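# Lay the coaster sticker-side down on the mat

## Task

Set the coaster on the mat so that its round sticker is on the underside, against the mat. The whole coaster must lie within the mat, no other object may be on the mat, and nothing may be left tipped over. A reference picture called manual shows the goal.

## Robot and tools

Robot: two arms, left_arm and right_arm, each ending in a two-finger parallel gripper with a wrist camera (cam_left_wrist and cam_right_wrist, both 672x504 fisheye). Base roots in the scene frame: left_arm at (+0.037, +0.263, +0.034) m, right_arm at (+0.018, -0.231, +0.037) m, each turned only slightly about z. A camera stand is fixed to the floor behind the arms.

Frames. The scene frame has its origin at table-top height, halfway between the nominal bases; +x points out over the table, +y toward left_arm, +z up. Reported hand positions, orientations and velocities use this frame. Offsets in commands use each arm's own Hand target axes instead. On the gripper, fingers point along its +z and separate along its y. end_effector_position is the spot between the finger pads, roughly 1 cm short of the tips. Printed positions can be a few cm wrong, more when the arm is stretched.

Command rows. Every moving call uses rows of 14 numbers, each in [-1, 1]: dx, dy, dz, rx, ry, rz, opening for left_arm, then the same seven for right_arm. Both arms are always in one row. The first six numbers of an arm are an offset, not a pose: they are measured from that arm's Hand target at the start of the action or move, along that target's own axes. Scale: 1.0 equals 0.6 m for dx, dy, dz and 180 degrees for the rotation vector rx, ry, rz. Sending all six as 0 asks for the current Hand target again; sending the same nonzero offset twice moves twice. Opening is absolute, not an offset: +1 is fully open (0.094 m), -1 is shut. Writing 0 for opening is a real half-open command, so resend the current value to keep a gripper as it is.

execute_actions(actions, cameras): actions is a list of up to 15 rows, one per 1/30 s step; if shorter, the last row is held for the remaining steps. All rows in one action count from the same start pose. An empty list returns camera images and a full state. cameras takes names, ["all"] or []; an unknown name voids the call.

move(target, speed, blend, opening_speed, grip_force, blocking, cameras): target is one 14-number row or a list of up to 15 rows, every row an offset from the same starting Hand targets. Grippers travel in straight lines and turn the shorter way; the moves do not avoid obstacles or the other arm. speed is the top path speed in m/s, 0.002 to 2.9 (default 0.25), one value or one per target; rotation is capped at twice that in rad/s. blend, in metres, rounds corners between listed targets (0 means stop at each). opening_speed is how fast the commanded opening changes per second on the -1..+1 scale, at least 0.2; use it to close gently. grip_force is a per-pad limit of about 10 to 50 N (50 = full), one value or one per arm; it persists, and low values close slowly. blocking=false returns after about 0.5 s while motion continues. A move ends at most 10 s of path time. The result adds a "move:" line with the ending (done, off_target, moving, held, fault) and which limits acted (paced = pose clipped, held = steps withheld). done means within 10 mm and 2 degrees; neither done nor off_target tells you about contact.

wait(seconds 0 to 10, cameras) lets time pass with commands held. stop(cameras) brakes a running move. zoom_image(camera, region [x0, y0, x1, y1] in pixels, at most 504 by 504) enlarges part of the newest image from cam_left_wrist or cam_right_wrist. show_instructions shows the reference image. read_manual gives licence text only. finished_scene(scene) ends the current scene with its number; it cannot be reversed.

Reading results: end_effector_position (m) and end_effector_quat_wxyz per gripper; Hand target is the last commanded pose after clipping, and the base for the next offsets. The gripper often rests a few cm from it because of friction and weight; resend the remaining gap as an offset. grip_measured is the measured opening on the command scale; it reads a little wide when empty and below the object's width when squeezing, and it tracks the command, so it does not reveal contact. Joint torques include the arm's own weight; joints 1 to 3 wrap at ±28 N m. Joint velocities may be shown as within noise. Orientation commands are clipped to 40 degrees from the measured orientation per step.

Cautions: avoid knocking items over, dropping the coaster from height, releasing it while moving, fast impacts, and hard pushes into the table or fixed items. A blocked arm keeps pushing until commanded back past its gripper. Never let the two arms, grippers or wrist cameras touch, and never close one gripper on the other's fingers. Do not route a path close past an arm's own base; go around it. Keep strain off camera cables. Holding loads or stretching for long heats motors; at 90 °C the arm folds and idles, at 100 °C it collapses. Nothing may end up off the table. Loose objects may occasionally be nudged by outside pushes.

Each tool is called after "Emit:" by a JSON object that holds its "name" and its "arguments".

Reference images:

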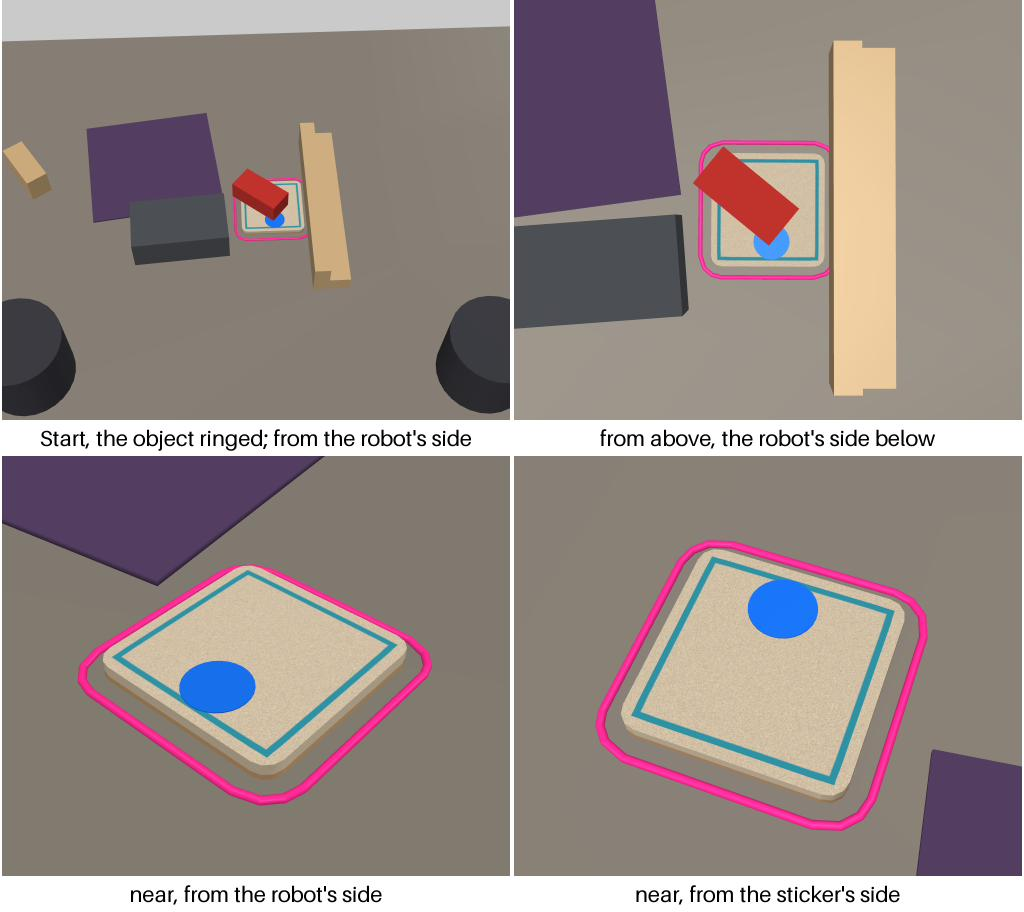

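## Session

Emit:
{"name": "execute_actions", "arguments": {"actions": []}}

Scene clock: 0.00 s.
left_arm: end_effector_position=(+0.2865, +0.3287, +0.2574) grip_measured=+1.000 end_effector_quat_wxyz=(+0.600, -0.160, +0.779, -0.089) | right_arm: end_effector_position=(+0.2529, -0.3493, +0.1661) grip_measured=+1.000 end_effector_quat_wxyz=(+0.506, +0.380, +0.773, +0.039)
Joint positions: left_arm=[0.643 0.45 0.448 -0.312 0.548 -0.182 0.094] | right_arm=[-0.536 0.538 0.288 -0.267 -0.193 0.425 0.094]
Joint velocities: within noise
Joint torques (N m): no reading
Heat: left arm: 29 °C; right arm: 33 °C.
Hand target: left_arm +0.2856, +0.3277, +0.2606; +0.603, -0.156, +0.777, -0.088 | right_arm +0.2531, -0.3497, +0.1704; +0.511, +0.376, +0.772, +0.036
Tool commands: left_gripper/opening=+1.0 right_gripper/opening=+1.0

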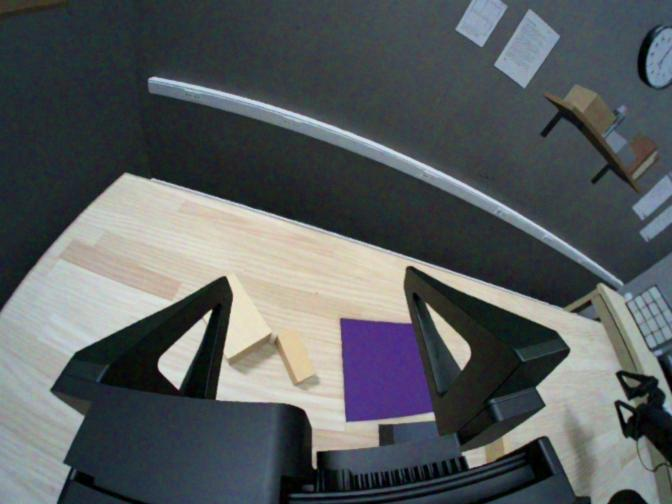

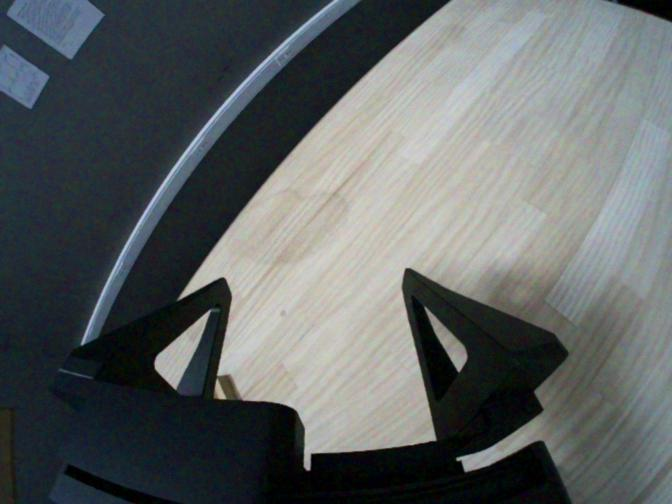

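Emit:
{"name": "move", "arguments": {"target": [-0.023,-0.375,-0.085,-0.019,0.196,0.115,1,-0.007,0.262,-0.203,-0.063,0.142,-0.241,1], "cameras": ["all"]}}

Scene clock: 19.07 s.
left_arm: end_effector_position=(+0.2695, +0.1173, +0.3531) grip_measured=+1.000 end_effector_quat_wxyz=(+0.335, +0.006, +0.942, -0.004) | right_arm: end_effector_position=(+0.2412, -0.1980, +0.2947) grip_measured=+1.000 end_effector_quat_wxyz=(+0.339, -0.004, +0.941, +0.006)
Joint positions: left_arm=[-0.869 1.302 1.691 -1.475 -0.502 -0.747 0.094] | right_arm=[0.335 0.882 1.18 -1.193 0.157 0.205 0.094]
Joint torques (N m): left_arm=[-0.58 -2.4 9.36 0.88 -0.41 -0.09] | right_arm=[0.55 -0.06 9.5 1.3 0.27 0.08]
Heat: left arm: 32 °C; right arm: 36 °C.
Hand target: left_arm +0.2702, +0.1193, +0.3596; +0.342, +0.000, +0.940, +0.000 | right_arm +0.2401, -0.2000, +0.3007; +0.343, +0.000, +0.939, +0.001
Off the commanded pose: left_arm 0.007 m, 1 deg | right_arm 0.006 m, 1 deg.
move: done

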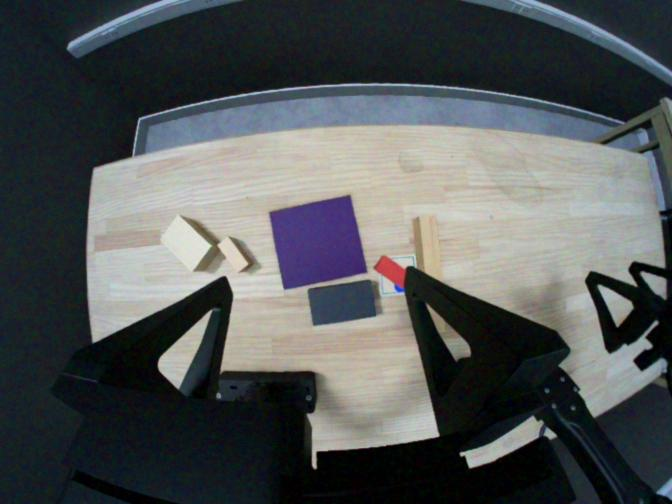

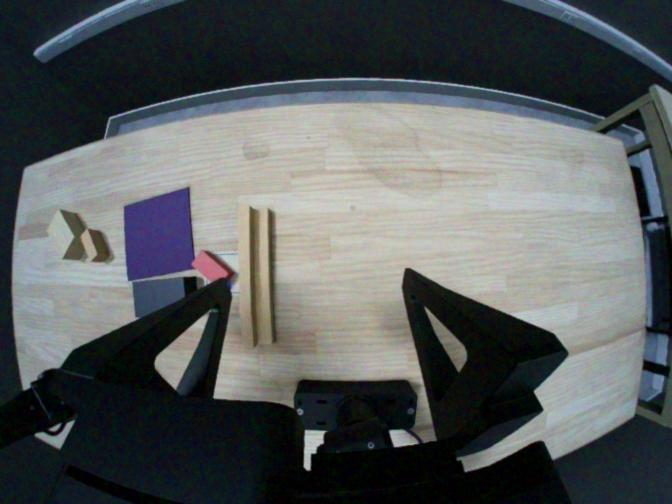

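Emit:
{"name": "zoom_image", "arguments": {"camera": "cam_left_wrist", "region": [260, 180, 480, 345]}}

Emit:
{"name": "zoom_image", "arguments": {"camera": "cam_right_wrist", "region": [120, 180, 340, 345]}}

Scaled by 2.291 from the camera's 672x504 image, which has a finer 960x720 frame.

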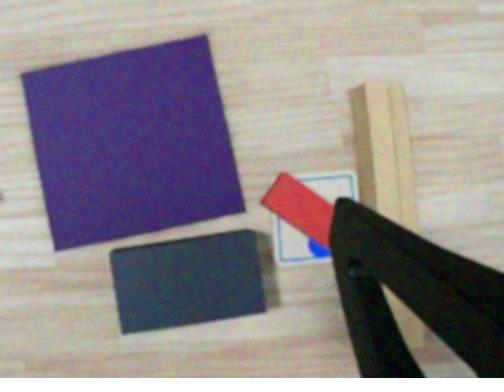

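Scaled by 2.291 from the camera's 672x504 image, which has a finer 960x720 frame.

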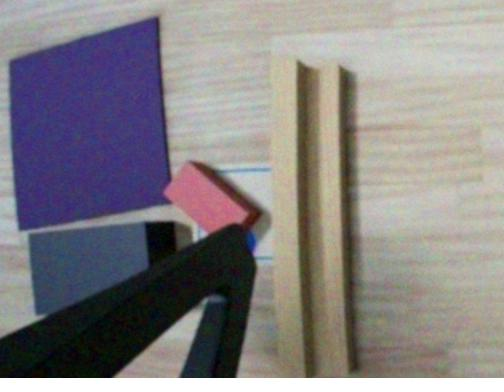

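Emit:
{"name": "move", "arguments": {"target": [0,0.383,0,0,0,0,1,0.066,0.347,0.162,-0.101,0.206,-0.277,1], "speed": 0.35, "cameras": ["cam_right_wrist"]}}

Scene clock: 83.37 s.
left_arm: end_effector_position=(+0.2704, +0.3524, +0.3527) grip_measured=+1.000 end_effector_quat_wxyz=(+0.335, -0.006, +0.942, +0.006) | right_arm: end_effector_position=(+0.2718, +0.0044, +0.2013) grip_measured=+1.000 end_effector_quat_wxyz=(+0.006, -0.434, +0.901, -0.004)
Joint positions: left_arm=[0.636 1.147 1.583 -1.413 0.362 0.494 0.094] | right_arm=[0.817 1.861 1.794 -1.494 0.011 -0.147 0.094]
Joint torques (N m): left_arm=[0.47 -1.57 9.24 1.05 0.34 0.06] | right_arm=[0.14 -6.65 9.29 0.21 -0.14 -0.13]
Heat: left arm: 31 °C; right arm: 38 °C.
Hand target: left_arm +0.2702, +0.3491, +0.3594; +0.342, +0.000, +0.940, +0.000 | right_arm +0.2723, +0.0083, +0.2011; +0.002, -0.439, +0.898, +0.000
Off the commanded pose: left_arm 0.008 m, 1 deg | right_arm 0.004 m, 1 deg.
move: done
Images, in order (width x height): cam_right_wrist 672x504.

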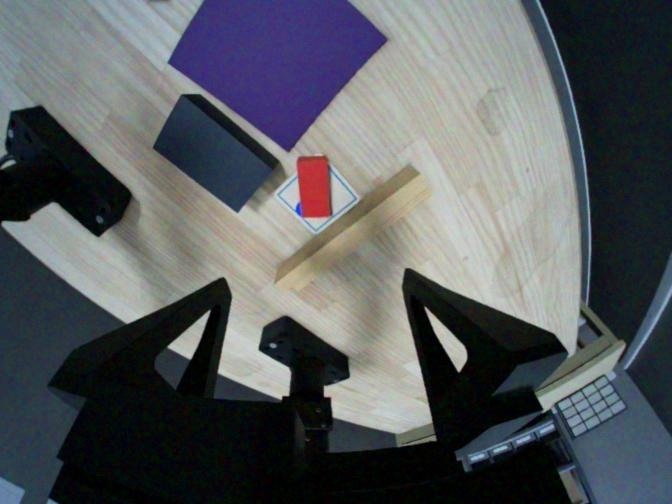

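Emit:
{"name": "move", "arguments": {"target": [0,0,0,0,0,0,1,0.0095,0.0137,0.2,0,0,0,0.19], "cameras": ["cam_right_wrist"]}}

Emit:
{"name": "zoom_image", "arguments": {"camera": "cam_right_wrist", "region": [150, 100, 500, 400]}}

Scene clock: 99.07 s.
left_arm: end_effector_position=(+0.2704, +0.3524, +0.3527) grip_measured=+1.000 end_effector_quat_wxyz=(+0.335, -0.006, +0.942, +0.006) | right_arm: end_effector_position=(+0.2636, +0.0052, +0.0893) grip_measured=+0.192 end_effector_quat_wxyz=(+0.005, -0.441, +0.897, -0.004)
Joint positions: left_arm=[0.637 1.147 1.583 -1.413 0.363 0.495 0.094] | right_arm=[0.835 1.864 1.35 -1.049 0.01 -0.146 0.056]
Joint velocities: left_arm=[0.012 0.002 -0.012 -0.007 -0.037 -0.154 0] | right_arm=[within noise]
Joint torques (N m): left_arm=[0.58 -1.36 9.32 0.98 0.4 0.11] | right_arm=[0.47 -6.53 6.23 0.57 -0.13 0.12]
Heat: left arm: 32 °C; right arm: 37 °C.
Hand target: left_arm +0.2702, +0.3492, +0.3595; +0.342, +0.000, +0.940, +0.000 | right_arm +0.2626, +0.0091, +0.0809; +0.001, -0.439, +0.898, +0.000
Off the commanded pose: left_arm 0.008 m, 1 deg | right_arm 0.009 m, 1 deg.
move: done
Images, in order (width x height): cam_right_wrist 672x504.

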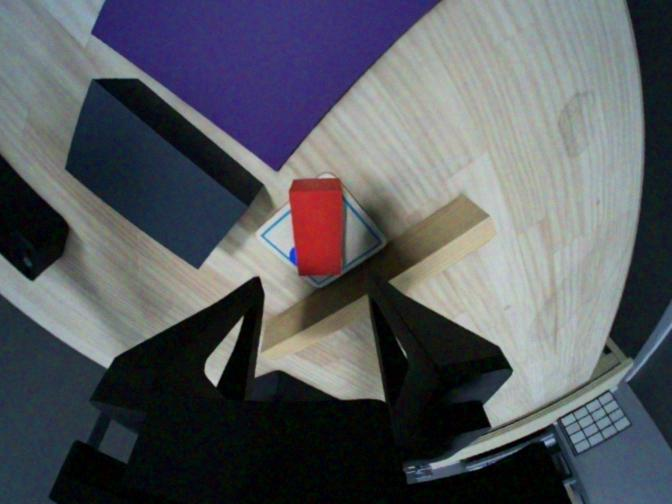

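Scaled by 1.440 from the camera's 672x504 image, which has a finer 960x720 frame.

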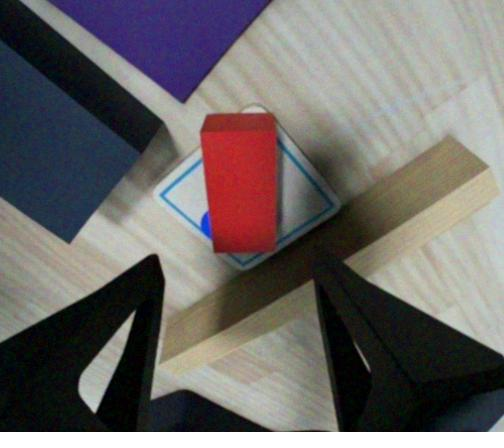

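Emit:
{"name": "move", "arguments": {"target": [[0,0,0,0,0,0,1,0,0.001,0.094,0,0,0,0.19],[0,0,0,0,0,0,1,0,0.001,0.094,0,0,0,-0.5]], "opening_speed": 1.5, "grip_force": 20}}

Scene clock: 112.03 s.
left_arm: end_effector_position=(+0.2704, +0.3524, +0.3527) grip_measured=+1.000 end_effector_quat_wxyz=(+0.335, -0.006, +0.942, +0.006) | right_arm: end_effector_position=(+0.2636, +0.0052, +0.0316) grip_measured=-0.332 end_effector_quat_wxyz=(+0.003, -0.441, +0.898, -0.004)
Joint positions: left_arm=[0.637 1.147 1.583 -1.413 0.363 0.495 0.094] | right_arm=[0.835 1.95 1.221 -0.839 0.01 -0.144 0.031]
Joint torques (N m): left_arm=[0.46 -1.36 9.35 0.98 0.37 0.08] | right_arm=[0.64 -6.87 6.06 0.53 -0.12 0.11]
Heat: left arm: 32 °C; right arm: 36 °C.
Hand target: left_arm +0.2702, +0.3492, +0.3595; +0.342, +0.000, +0.940, +0.000 | right_arm +0.2623, +0.0096, +0.0246; +0.002, -0.439, +0.898, +0.000
Off the commanded pose: left_arm 0.007 m, 1 deg | right_arm 0.008 m, 1 deg.
grip_force (N): 20, 20
move: done

Emit:
{"name": "move", "arguments": {"target": [[0,0,0,0,0,0,1,0,0,-0.15,0,0,0,-0.5],[0,0,0,0,0,0,1,0.289,-0.242,-0.15,0,0,0,-0.5],[0,0,0,0,0,0,1,0.289,-0.242,0.012,0,0,0,-0.5],[0,0,0,0,0,0,1,0.289,-0.242,0.012,0,0,0,0.1],[0,0,0,0,0,0,1,0.289,-0.242,-0.2,0,0,0,0.1]], "blend": [0.02,0.02,0,0,0], "cameras": ["cam_right_wrist"]}}

Scene clock: 120.80 s.
left_arm: end_effector_position=(+0.2704, +0.3524, +0.3527) grip_measured=+1.000 end_effector_quat_wxyz=(+0.335, -0.006, +0.942, +0.006) | right_arm: end_effector_position=(+0.2695, -0.2181, +0.1379) grip_measured=+0.099 end_effector_quat_wxyz=(-0.007, -0.436, +0.900, -0.003)
Joint positions: left_arm=[0.637 1.147 1.583 -1.413 0.363 0.495 0.094] | right_arm=[0.121 1.511 1.149 -1.219 0.01 -0.847 0.052]
Joint torques (N m): left_arm=[0.39 -1.51 9.46 0.99 0.36 0.11] | right_arm=[-0.27 -6.02 8.35 0.18 -0.15 -0.12]
Heat: left arm: 32 °C; right arm: 36 °C.
Hand target: left_arm +0.2702, +0.3492, +0.3595; +0.342, +0.000, +0.940, +0.000 | right_arm +0.2700, -0.2167, +0.1441; +0.001, -0.439, +0.898, +0.000
Off the commanded pose: left_arm 0.007 m, 1 deg | right_arm 0.006 m, 1 deg.
grip_force (N): 20, 20
move: done
Images, in order (width x height): cam_right_wrist 672x504.

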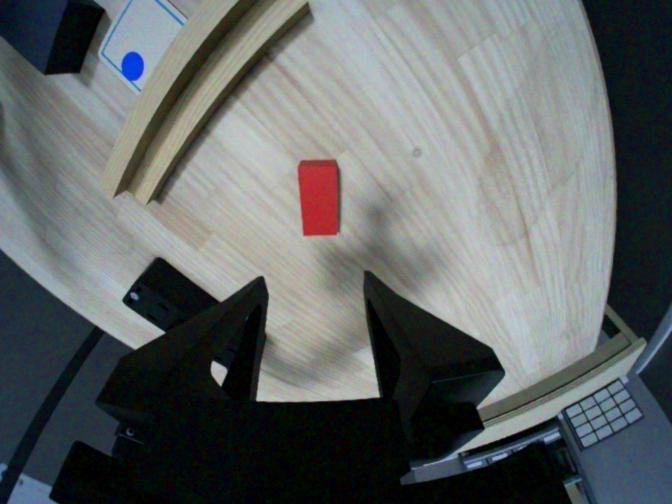

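Emit:
{"name": "move", "arguments": {"target": [0,0,0,0,0,0,1,-0.274,0.2575,0.062,0,0,-0.2106,1], "speed": 0.3, "cameras": ["cam_right_wrist"]}}

Emit:
{"name": "zoom_image", "arguments": {"camera": "cam_right_wrist", "region": [150, 100, 500, 400]}}

Scene clock: 125.60 s.
left_arm: end_effector_position=(+0.2704, +0.3524, +0.3527) grip_measured=+1.000 end_effector_quat_wxyz=(+0.335, -0.006, +0.942, +0.006) | right_arm: end_effector_position=(+0.2430, +0.0010, +0.1080) grip_measured=+0.999 end_effector_quat_wxyz=(+0.006, +0.706, -0.708, +0.005)
Joint positions: left_arm=[0.637 1.147 1.583 -1.413 0.363 0.495 0.094] | right_arm=[0.87 1.801 1.345 -1.128 0.01 -0.764 0.094]
Joint torques (N m): left_arm=[0.58 -1.57 9.28 1.01 0.39 0.09] | right_arm=[-0.39 -6.01 9.18 0.41 -0.11 -0.1]
Heat: left arm: 32 °C; right arm: 36 °C.
Hand target: left_arm +0.2702, +0.3492, +0.3595; +0.342, +0.000, +0.940, +0.000 | right_arm +0.2492, +0.0081, +0.1074; -0.002, +0.707, -0.707, +0.000
Off the commanded pose: left_arm 0.007 m, 1 deg | right_arm 0.009 m, 1 deg.
grip_force (N): 20, 20
move: done
Images, in order (width x height): cam_right_wrist 672x504.

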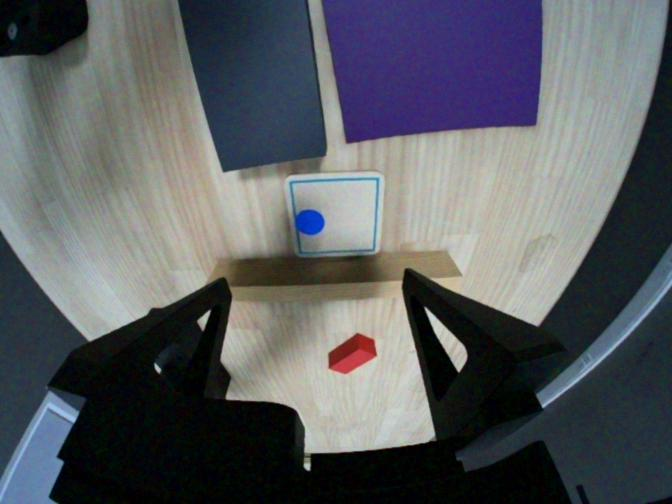

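Scaled by 1.440 from the camera's 672x504 image, which has a finer 960x720 frame.

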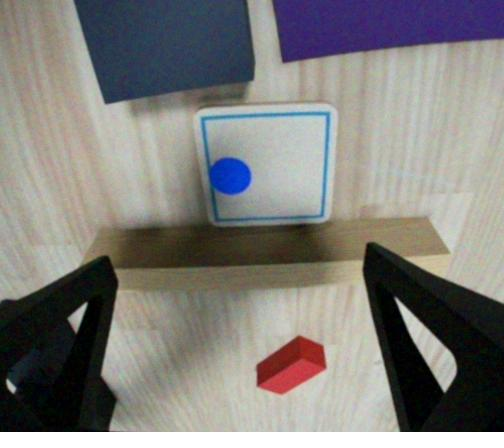

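Emit:
{"name": "move", "arguments": {"target": [0,0,0,0,0,0,1,-0.01,-0.0217,0.13,0,0,0,1], "cameras": ["cam_right_wrist"]}}

Emit:
{"name": "zoom_image", "arguments": {"camera": "cam_right_wrist", "region": [150, 100, 500, 400]}}

Scene clock: 138.37 s.
left_arm: end_effector_position=(+0.2704, +0.3524, +0.3527) grip_measured=+1.000 end_effector_quat_wxyz=(+0.335, -0.006, +0.942, +0.006) | right_arm: end_effector_position=(+0.2604, +0.0126, +0.0356) grip_measured=+0.999 end_effector_quat_wxyz=(-0.001, +0.705, -0.709, +0.005)
Joint positions: left_arm=[0.637 1.147 1.583 -1.413 0.363 0.495 0.094] | right_arm=[0.857 1.954 1.244 -0.86 0.01 -0.776 0.094]
Joint torques (N m): left_arm=[0.66 -1.57 9.32 1.01 0.39 0.12] | right_arm=[-0.55 -7.04 6.31 0.51 -0.12 -0.11]
Heat: left arm: 32 °C; right arm: 36 °C.
Hand target: left_arm +0.2702, +0.3492, +0.3595; +0.342, +0.000, +0.940, +0.000 | right_arm +0.2623, +0.0143, +0.0294; -0.002, +0.707, -0.707, +0.000
Off the commanded pose: left_arm 0.007 m, 1 deg | right_arm 0.007 m, 1 deg.
grip_force (N): 20, 20
move: done
Images, in order (width x height): cam_right_wrist 672x504.

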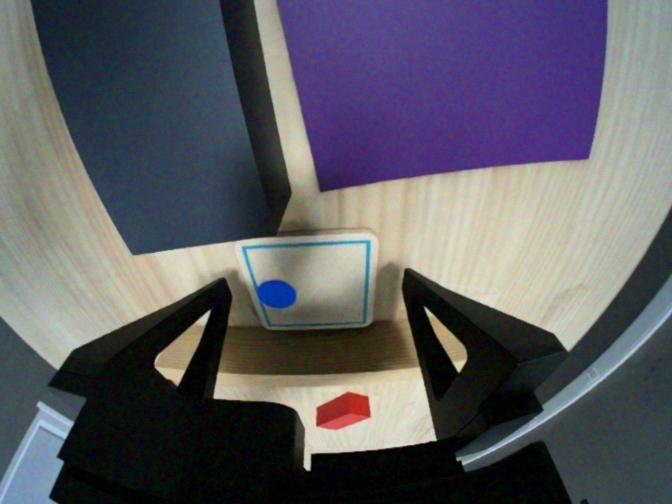

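Scaled by 1.440 from the camera's 672x504 image, which has a finer 960x720 frame.

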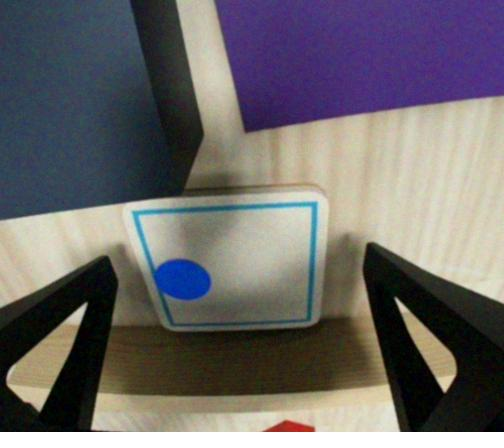

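Emit:
{"name": "move", "arguments": {"target": [[0,0,0,0,0,0,1,0,0.0083,0.039,0,0,0,1],[0,0,0,0,0,0,1,0,0.0083,0.039,0,0,0,0.45]], "speed": 0.12, "opening_speed": 1.0, "cameras": ["cam_right_wrist"]}}

Scene clock: 147.47 s.
left_arm: end_effector_position=(+0.2704, +0.3524, +0.3527) grip_measured=+1.000 end_effector_quat_wxyz=(+0.335, -0.006, +0.942, +0.006) | right_arm: end_effector_position=(+0.2613, +0.0131, +0.0166) grip_measured=+0.666 end_effector_quat_wxyz=(-0.009, +0.705, -0.709, +0.005)
Joint positions: left_arm=[0.637 1.147 1.583 -1.413 0.363 0.495 0.094] | right_arm=[0.857 1.979 1.195 -0.769 0.011 -0.776 0.078]
Joint torques (N m): left_arm=[0.46 -1.4 9.48 0.98 0.37 0.1] | right_arm=[0.42 -6.48 5.38 0.54 -0.13 0]
Heat: left arm: 32 °C; right arm: 35 °C.
Hand target: left_arm +0.2702, +0.3492, +0.3595; +0.342, +0.000, +0.940, +0.000 | right_arm +0.2574, +0.0142, +0.0060; -0.001, +0.707, -0.707, +0.000
Off the commanded pose: left_arm 0.007 m, 1 deg | right_arm 0.011 m, 1 deg.
grip_force (N): 20, 20
move: off_target (right_arm); target 2's new opening was sent with right_arm's hand 0.011 m and 1 deg from that target
Images, in order (width x height): cam_right_wrist 672x504.

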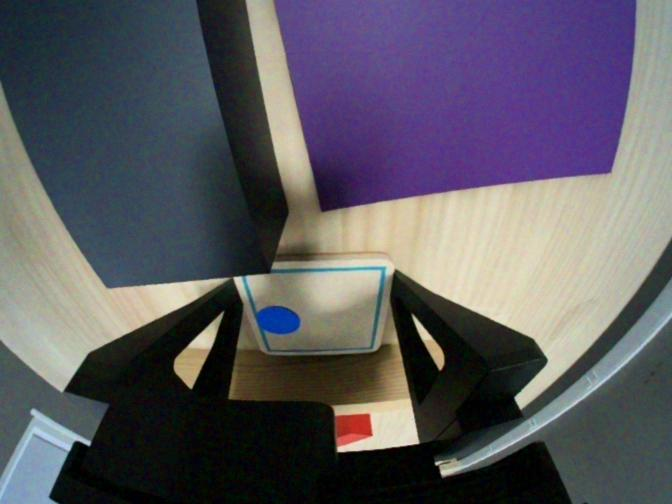

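Emit:
{"name": "move", "arguments": {"target": [[0,0,0,0,0,0,1,0,0,0,0,0,0,0.85],[0,0,0,0,0,0,1,0,0,0.009,0,0,0,0.85],[0,0,0,0,0,0,1,0,0,0.009,0,0,0,0.4]], "speed": 0.05, "opening_speed": 1.0, "grip_force": 30}}

Scene clock: 152.87 s.
left_arm: end_effector_position=(+0.2704, +0.3524, +0.3527) grip_measured=+1.000 end_effector_quat_wxyz=(+0.335, -0.006, +0.942, +0.006) | right_arm: end_effector_position=(+0.2624, +0.0142, +0.0159) grip_measured=+0.659 end_effector_quat_wxyz=(-0.012, +0.705, -0.709, +0.005)
Joint positions: left_arm=[0.637 1.147 1.583 -1.413 0.363 0.495 0.094] | right_arm=[0.857 1.981 1.193 -0.76 0.011 -0.776 0.078]
Joint torques (N m): left_arm=[0.66 -1.48 9.52 1.03 0.39 0.08] | right_arm=[0.4 -5.86 4.72 0.66 -0.14 -0.01]
Heat: left arm: 32 °C; right arm: 35 °C.
Hand target: left_arm +0.2702, +0.3492, +0.3595; +0.342, +0.000, +0.940, +0.000 | right_arm +0.2575, +0.0143, +0.0006; -0.002, +0.707, -0.707, +0.000
Off the commanded pose: left_arm 0.007 m, 1 deg | right_arm 0.016 m, 1 deg.
grip_force (N): 30, 30
move: off_target (right_arm); target 3's new opening was sent with right_arm's hand 0.016 m and 1 deg from that target

Emit:
{"name": "move", "arguments": {"target": [[0,0,0,0,0,0,1,0,0,-0.25,0,0,0,0.4],[0,0,0,0,0,0,1,-0.227,-0.1125,-0.267,0.174,-0.478,0.174,0.4]], "speed": 0.25, "blend": [0.03,0], "cameras": ["all"]}}

Scene clock: 172.77 s.
left_arm: end_effector_position=(+0.2704, +0.3524, +0.3527) grip_measured=+1.000 end_effector_quat_wxyz=(+0.335, -0.006, +0.942, +0.006) | right_arm: end_effector_position=(+0.3220, +0.1460, +0.1568) grip_measured=+0.657 end_effector_quat_wxyz=(+0.633, -0.308, +0.647, +0.293)
Joint positions: left_arm=[0.637 1.147 1.583 -1.413 0.363 0.495 0.094] | right_arm=[0.964 2.011 0.613 1.372 0.02 -0.01 0.078]
Joint torques (N m): left_arm=[0.47 -1.46 9.33 1.01 0.38 0.11] | right_arm=[0.44 -6.01 6.82 2.35 0.12 0.11]
Heat: left arm: 33 °C; right arm: 35 °C.
Hand target: left_arm +0.2702, +0.3492, +0.3595; +0.342, +0.000, +0.940, +0.000 | right_arm +0.3246, +0.1501, +0.1612; +0.642, -0.298, +0.640, +0.299
Off the commanded pose: left_arm 0.007 m, 1 deg | right_arm 0.007 m, 2 deg.
grip_force (N): 30, 30
move: done

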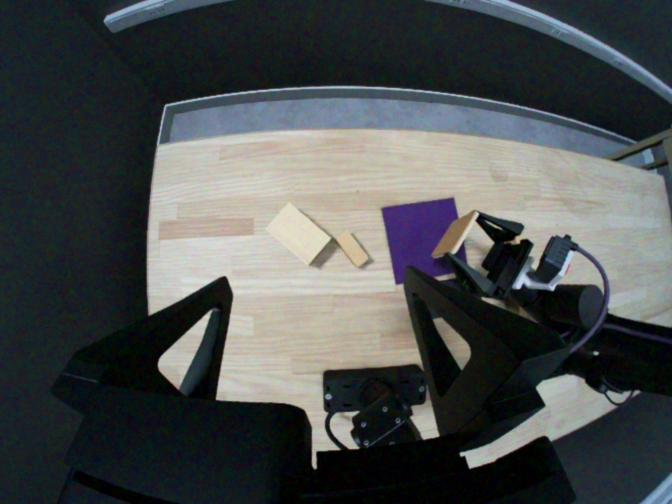

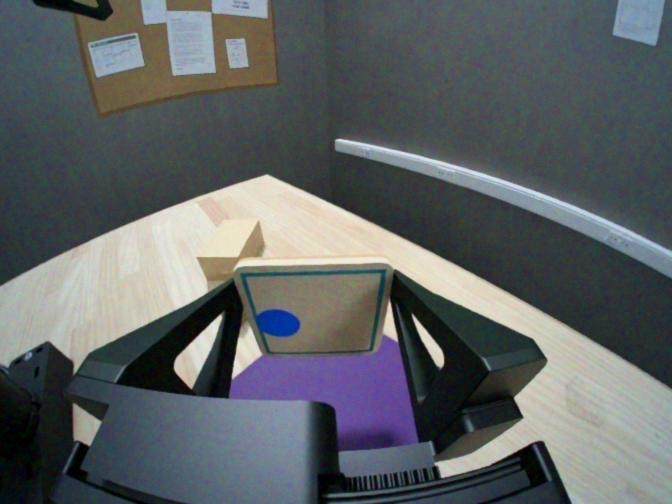

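Emit:
{"name": "move", "arguments": {"target": [[0,0,0,0,0,0,1,0.135,0,0,0,-0.008,0,0.4],[0,0,0,0,0,0,1,0.165,0,0,0,-0.008,0,0.4]], "speed": [0.2,0.04], "cameras": ["cam_right_wrist"]}}

Scene clock: 180.57 s.
left_arm: end_effector_position=(+0.2704, +0.3524, +0.3527) grip_measured=+1.000 end_effector_quat_wxyz=(+0.335, -0.006, +0.942, +0.006) | right_arm: end_effector_position=(+0.3300, +0.1559, +0.0780) grip_measured=+0.657 end_effector_quat_wxyz=(+0.602, -0.315, +0.677, +0.284)
Joint positions: left_arm=[0.637 1.147 1.583 -1.413 0.363 0.495 0.094] | right_arm=[0.964 2.296 0.696 1.486 0.021 0.008 0.078]
Joint torques (N m): left_arm=[0.68 -1.46 9.57 1.04 0.34 0.11] | right_arm=[0.44 -3.4 2.33 2.97 0.1 -0.07]
Heat: left arm: 33 °C; right arm: 35 °C.
Hand target: left_arm +0.2702, +0.3492, +0.3595; +0.342, +0.000, +0.940, +0.000 | right_arm +0.3248, +0.1505, +0.0622; +0.650, -0.295, +0.631, +0.303
Off the commanded pose: left_arm 0.007 m, 1 deg | right_arm 0.017 m, 8 deg.
joint sent to its limit (right arm) — joint 4 (wrist pitch), upper limit. The joint targets are off in orientation, not in position.
grip_force (N): 30, 30
move: off_target (right_arm)
Images, in order (width x height): cam_right_wrist 672x504.

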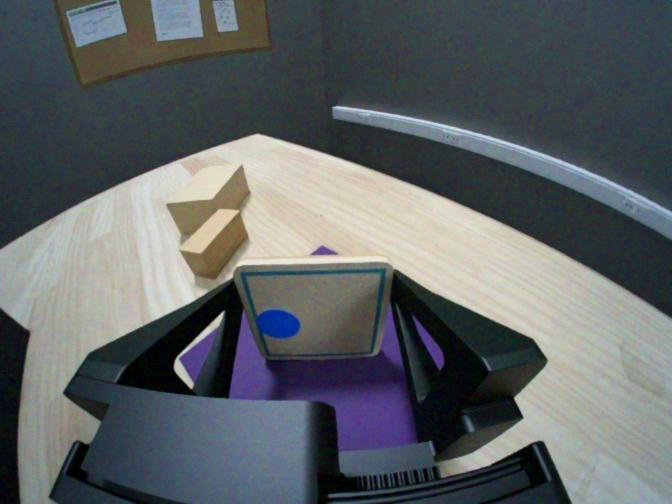

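Emit:
{"name": "move", "arguments": {"target": [[0,0,0,0,0,0,1,-0.06,0,0,0,0,0,0.4],[0,0,0,0,0,0,1,-0.06,0,0.1,0,0,0,0.4],[0,0,0,0,0,0,1,-0.01,0,0.1,0,0,0,0.4]], "speed": [0.15,0.15,0.05], "blend": [0.02,0.01,0], "cameras": ["cam_right_wrist"]}}

Scene clock: 193.90 s.
left_arm: end_effector_position=(+0.2704, +0.3524, +0.3527) grip_measured=+1.000 end_effector_quat_wxyz=(+0.335, -0.006, +0.942, +0.006) | right_arm: end_effector_position=(+0.3668, +0.2013, +0.0804) grip_measured=+0.657 end_effector_quat_wxyz=(+0.639, -0.301, +0.642, +0.298)
Joint positions: left_arm=[0.637 1.147 1.583 -1.413 0.363 0.495 0.094] | right_arm=[0.964 2.462 0.971 1.484 0.023 -0.002 0.078]
Joint torques (N m): left_arm=[0.58 -1.42 9.36 1.07 0.37 0.1] | right_arm=[-0.03 -5.76 3.84 2.99 0.01 0]
Heat: left arm: 33 °C; right arm: 36 °C.
Hand target: left_arm +0.2702, +0.3492, +0.3595; +0.342, +0.000, +0.940, +0.000 | right_arm +0.3633, +0.1963, +0.0701; +0.650, -0.294, +0.631, +0.303
Off the commanded pose: left_arm 0.007 m, 1 deg | right_arm 0.012 m, 2 deg.
joint sent to its limit (right arm) — joint 4 (wrist pitch), upper limit. The joint targets still meet the commanded pose.
grip_force (N): 30, 30
move: off_target (right_arm)
Images, in order (width x height): cam_right_wrist 672x504.

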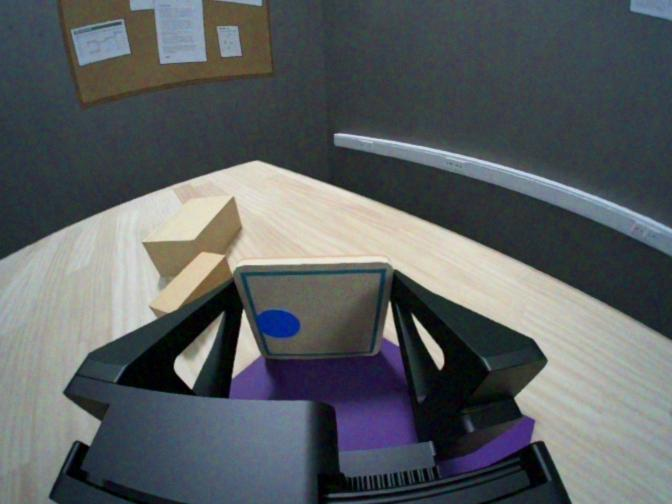

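Emit:
{"name": "move", "arguments": {"target": [0,0,0,0,0,0,1,0.02,0,0.0,0,0,0,0.4], "speed": 0.03, "cameras": ["all"]}}

Emit:
{"name": "zoom_image", "arguments": {"camera": "cam_right_wrist", "region": [200, 220, 460, 420]}}

Emit:
{"name": "zoom_image", "arguments": {"camera": "cam_left_wrist", "region": [340, 170, 560, 330]}}

Scene clock: 197.97 s.
left_arm: end_effector_position=(+0.2704, +0.3524, +0.3527) grip_measured=+1.000 end_effector_quat_wxyz=(+0.335, -0.006, +0.942, +0.006) | right_arm: end_effector_position=(+0.3694, +0.2046, +0.0796) grip_measured=+0.657 end_effector_quat_wxyz=(+0.642, -0.300, +0.639, +0.299)
Joint positions: left_arm=[0.637 1.147 1.583 -1.413 0.363 0.495 0.094] | right_arm=[0.964 2.478 0.994 1.486 0.023 -0.003 0.078]
Joint torques (N m): left_arm=[0.61 -1.43 9.32 0.99 0.37 0.12] | right_arm=[-0.02 -4.88 3.06 2.96 0.01 0.03]
Heat: left arm: 33 °C; right arm: 37 °C.
Hand target: left_arm +0.2702, +0.3492, +0.3595; +0.342, +0.000, +0.940, +0.000 | right_arm +0.3635, +0.1965, +0.0580; +0.650, -0.294, +0.631, +0.303
Off the commanded pose: left_arm 0.007 m, 1 deg | right_arm 0.024 m, 2 deg.
joint sent to its limit (right arm) — joint 4 (wrist pitch), upper limit. The joint targets still meet the commanded pose.
grip_force (N): 30, 30
move: off_target (right_arm)

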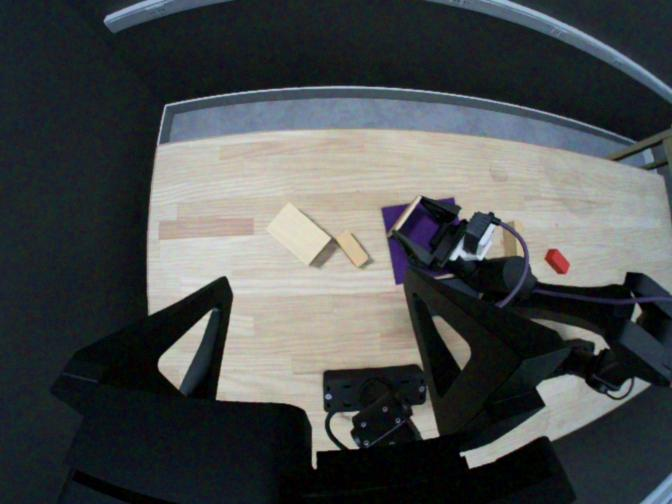

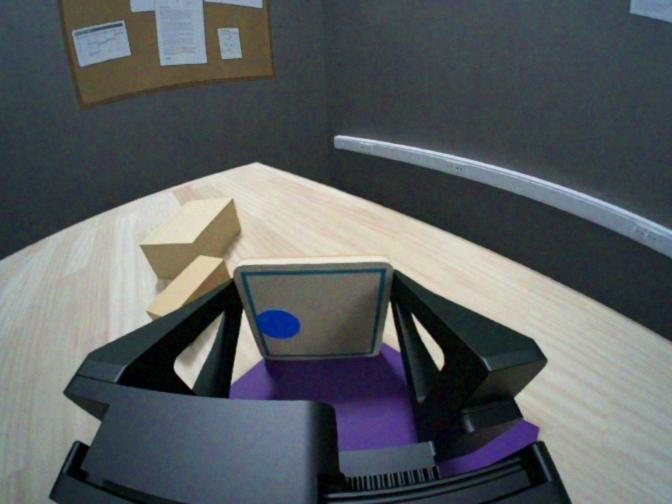

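Scaled by 1.938 from the camera's 672x504 image, which has a finer 960x720 frame.

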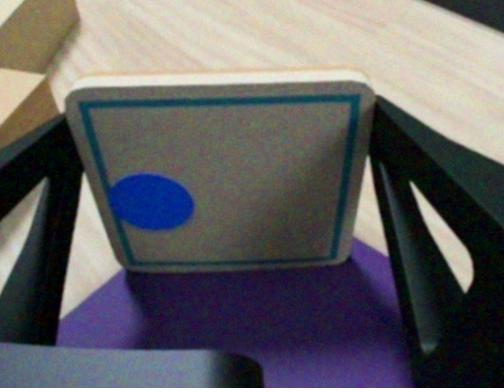

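Scaled by 2.291 from the camera's 672x504 image, which has a finer 960x720 frame.

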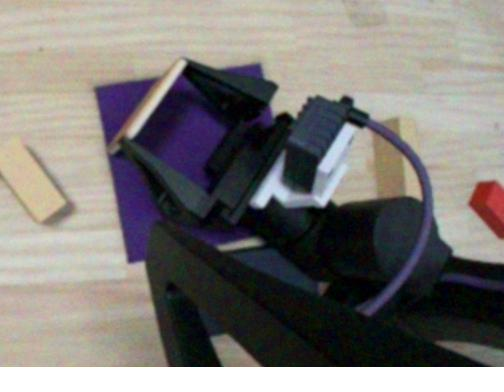

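Emit:
{"name": "move", "arguments": {"target": [[0,0,0,0,0,0,1,-0.022,0,0.006,0,0,0,0.4],[0,0,0,0,0,0,1,-0.022,0,0.006,0,0,0,1],[0,0,0,0,0,0,1,-0.03,0,-0.2,0,0,0,1],[0,0,0,0,0,0,1,-0.25,0,-0.2,0,0.15,0,1]], "speed": [0.03,0.05,0.12,0.25], "opening_speed": 0.4, "cameras": ["all"]}}

Scene clock: 207.43 s.
left_arm: end_effector_position=(+0.2704, +0.3524, +0.3527) grip_measured=+1.000 end_effector_quat_wxyz=(+0.335, -0.006, +0.942, +0.006) | right_arm: end_effector_position=(+0.2816, +0.0971, +0.2012) grip_measured=+0.999 end_effector_quat_wxyz=(+0.486, -0.359, +0.764, +0.226)
Joint positions: left_arm=[0.637 1.147 1.583 -1.413 0.363 0.495 0.094] | right_arm=[0.969 1.362 0.689 0.233 0.026 0.007 0.094]
Joint torques (N m): left_arm=[0.57 -1.37 9.35 1 0.37 0.09] | right_arm=[0.51 -3.69 10.82 1.78 0.07 0.09]
Heat: left arm: 33 °C; right arm: 37 °C.
Hand target: left_arm +0.2702, +0.3492, +0.3595; +0.342, +0.000, +0.940, +0.000 | right_arm +0.2835, +0.1014, +0.2042; +0.485, -0.357, +0.766, +0.226
Off the commanded pose: left_arm 0.007 m, 1 deg | right_arm 0.006 m, 0 deg.
grip_force (N): 30, 30
move: done; target 2's new opening was sent with right_arm's hand 0.011 m and 2 deg from that target

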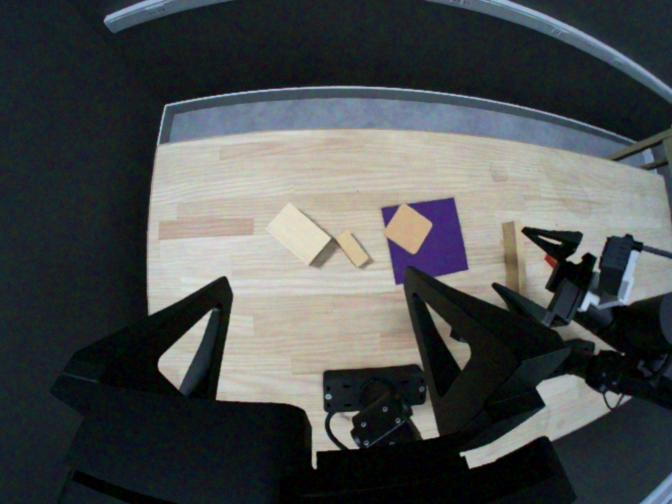

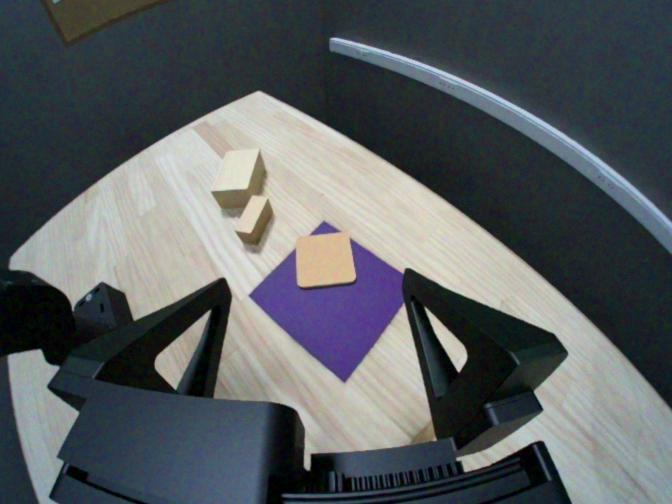

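Emit:
{"name": "zoom_image", "arguments": {"camera": "cam_left_wrist", "region": [360, 180, 490, 300]}}

Emit:
{"name": "zoom_image", "arguments": {"camera": "cam_right_wrist", "region": [230, 200, 430, 390]}}

Scaled by 3.877 from the camera's 672x504 image, which has a finer 960x720 frame.

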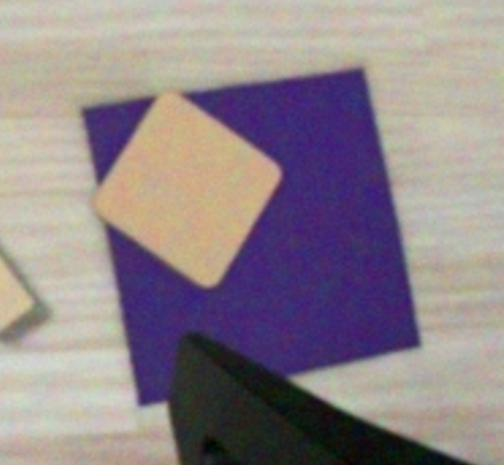

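Scaled by 2.520 from the camera's 672x504 image, which has a finer 960x720 frame.

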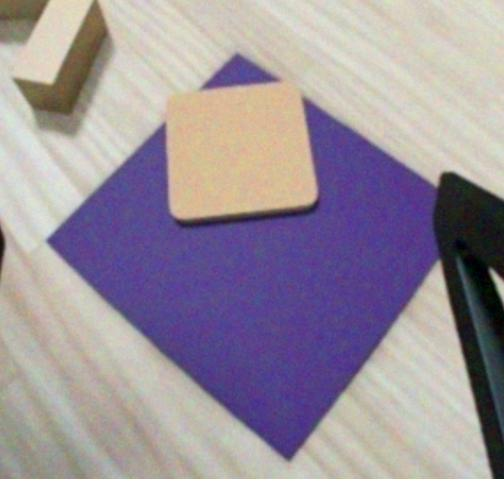

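Emit:
{"name": "move", "arguments": {"target": [0,0,0,0,0,0,1,0.0865,0.006,0.263,0,0.193,0,1], "cameras": ["cam_right_wrist"]}}

Scene clock: 221.30 s.
left_arm: end_effector_position=(+0.2704, +0.3524, +0.3527) grip_measured=+1.000 end_effector_quat_wxyz=(+0.335, -0.006, +0.942, +0.006) | right_arm: end_effector_position=(+0.3569, +0.1932, +0.0988) grip_measured=+0.999 end_effector_quat_wxyz=(+0.244, -0.411, +0.872, +0.108)
Joint positions: left_arm=[0.637 1.147 1.583 -1.413 0.363 0.495 0.094] | right_arm=[0.969 2.171 1.691 -0.55 0.023 0.016 0.094]
Joint torques (N m): left_arm=[0.57 -1.46 9.33 1 0.4 0.1] | right_arm=[-0.18 -8.81 10.51 1.15 -0.11 0.1]
Heat: left arm: 33 °C; right arm: 36 °C.
Hand target: left_arm +0.2702, +0.3492, +0.3595; +0.342, +0.000, +0.940, +0.000 | right_arm +0.3582, +0.1959, +0.0900; +0.234, -0.408, +0.876, +0.109
Off the commanded pose: left_arm 0.007 m, 1 deg | right_arm 0.009 m, 1 deg.
grip_force (N): 30, 30
move: done
Images, in order (width x height): cam_right_wrist 672x504.

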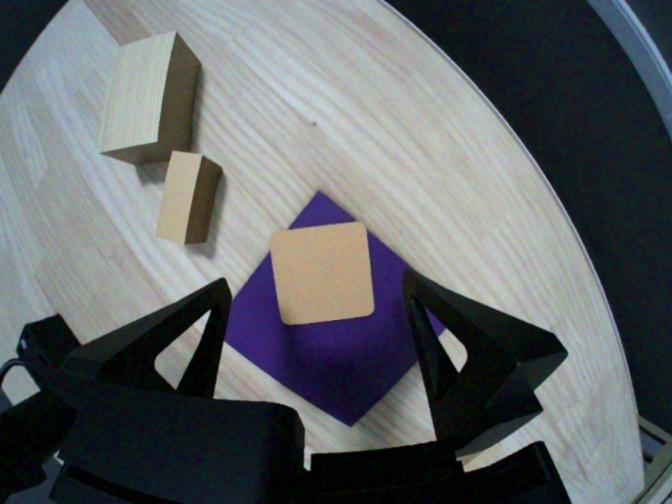

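Emit:
{"name": "move", "arguments": {"target": [[0,0,0,0,0,0,1,0.0608,0.003,0.1053,0,0,0,1],[0,0,0,0,0,0,1,0.0608,0.003,0.1053,0,0,0,0.55],[0,0,0,0,0,0,1,0.1215,0.003,0.0703,0,0,0,0.55],[0,0,0,0,0,0,1,0.1215,0.003,0.0703,0,0,0,1],[0,0,0,0,0,0,1,0.019,0.003,-0.107,0,0,0,1]], "speed": [0.12,0.05,0.06,0.05,0.15], "opening_speed": 0.8, "grip_force": 15, "cameras": ["all"]}}

Emit:
{"name": "zoom_image", "arguments": {"camera": "cam_left_wrist", "region": [360, 180, 490, 300]}}

Scene clock: 235.13 s.
left_arm: end_effector_position=(+0.2704, +0.3524, +0.3527) grip_measured=+1.000 end_effector_quat_wxyz=(+0.335, -0.006, +0.942, +0.006) | right_arm: end_effector_position=(+0.3307, +0.1601, +0.1209) grip_measured=+0.999 end_effector_quat_wxyz=(+0.221, -0.411, +0.879, +0.098)
Joint positions: left_arm=[0.637 1.147 1.583 -1.413 0.363 0.495 0.094] | right_arm=[0.969 2.027 1.587 -0.643 0.023 0.023 0.094]
Joint torques (N m): left_arm=[0.58 -1.55 9.48 1 0.39 0.09] | right_arm=[0.5 -12.31 9.81 1.04 -0.07 0.09]
Heat: left arm: 33 °C; right arm: 37 °C.
Hand target: left_arm +0.2702, +0.3492, +0.3595; +0.342, +0.000, +0.940, +0.000 | right_arm +0.3298, +0.1650, +0.1399; +0.234, -0.408, +0.876, +0.109
Off the commanded pose: left_arm 0.007 m, 1 deg | right_arm 0.020 m, 2 deg.
grip_force (N): 15, 15
move: off_target (right_arm); target 2's new opening was sent with right_arm's hand 0.014 m and 1 deg from that target; target 4's new opening was sent with right_arm's hand 0.023 m and 4 deg from that target

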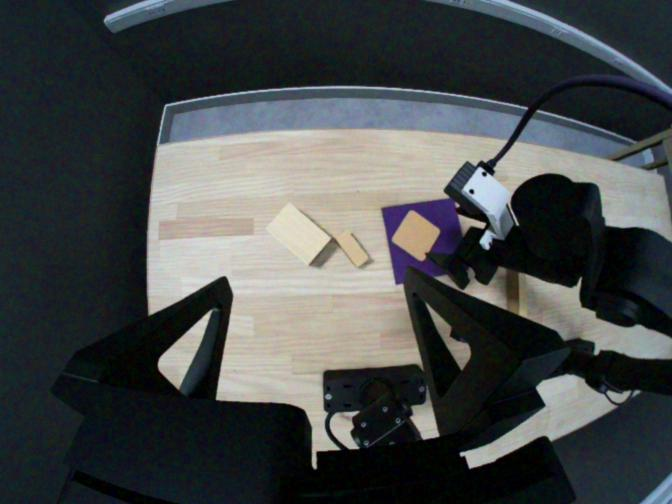

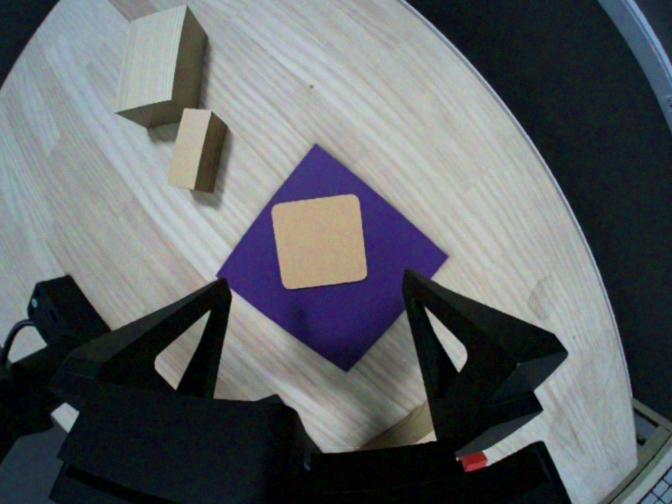

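Scaled by 3.877 from the camera's 672x504 image, which has a finer 960x720 frame.

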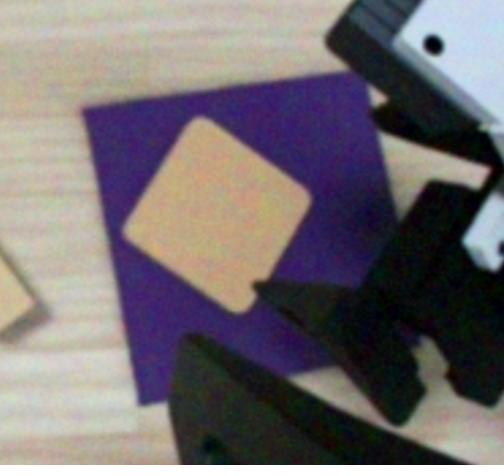

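Emit:
{"name": "finished_scene", "arguments": {"scene": 1}}

The scene is finished: the task was done.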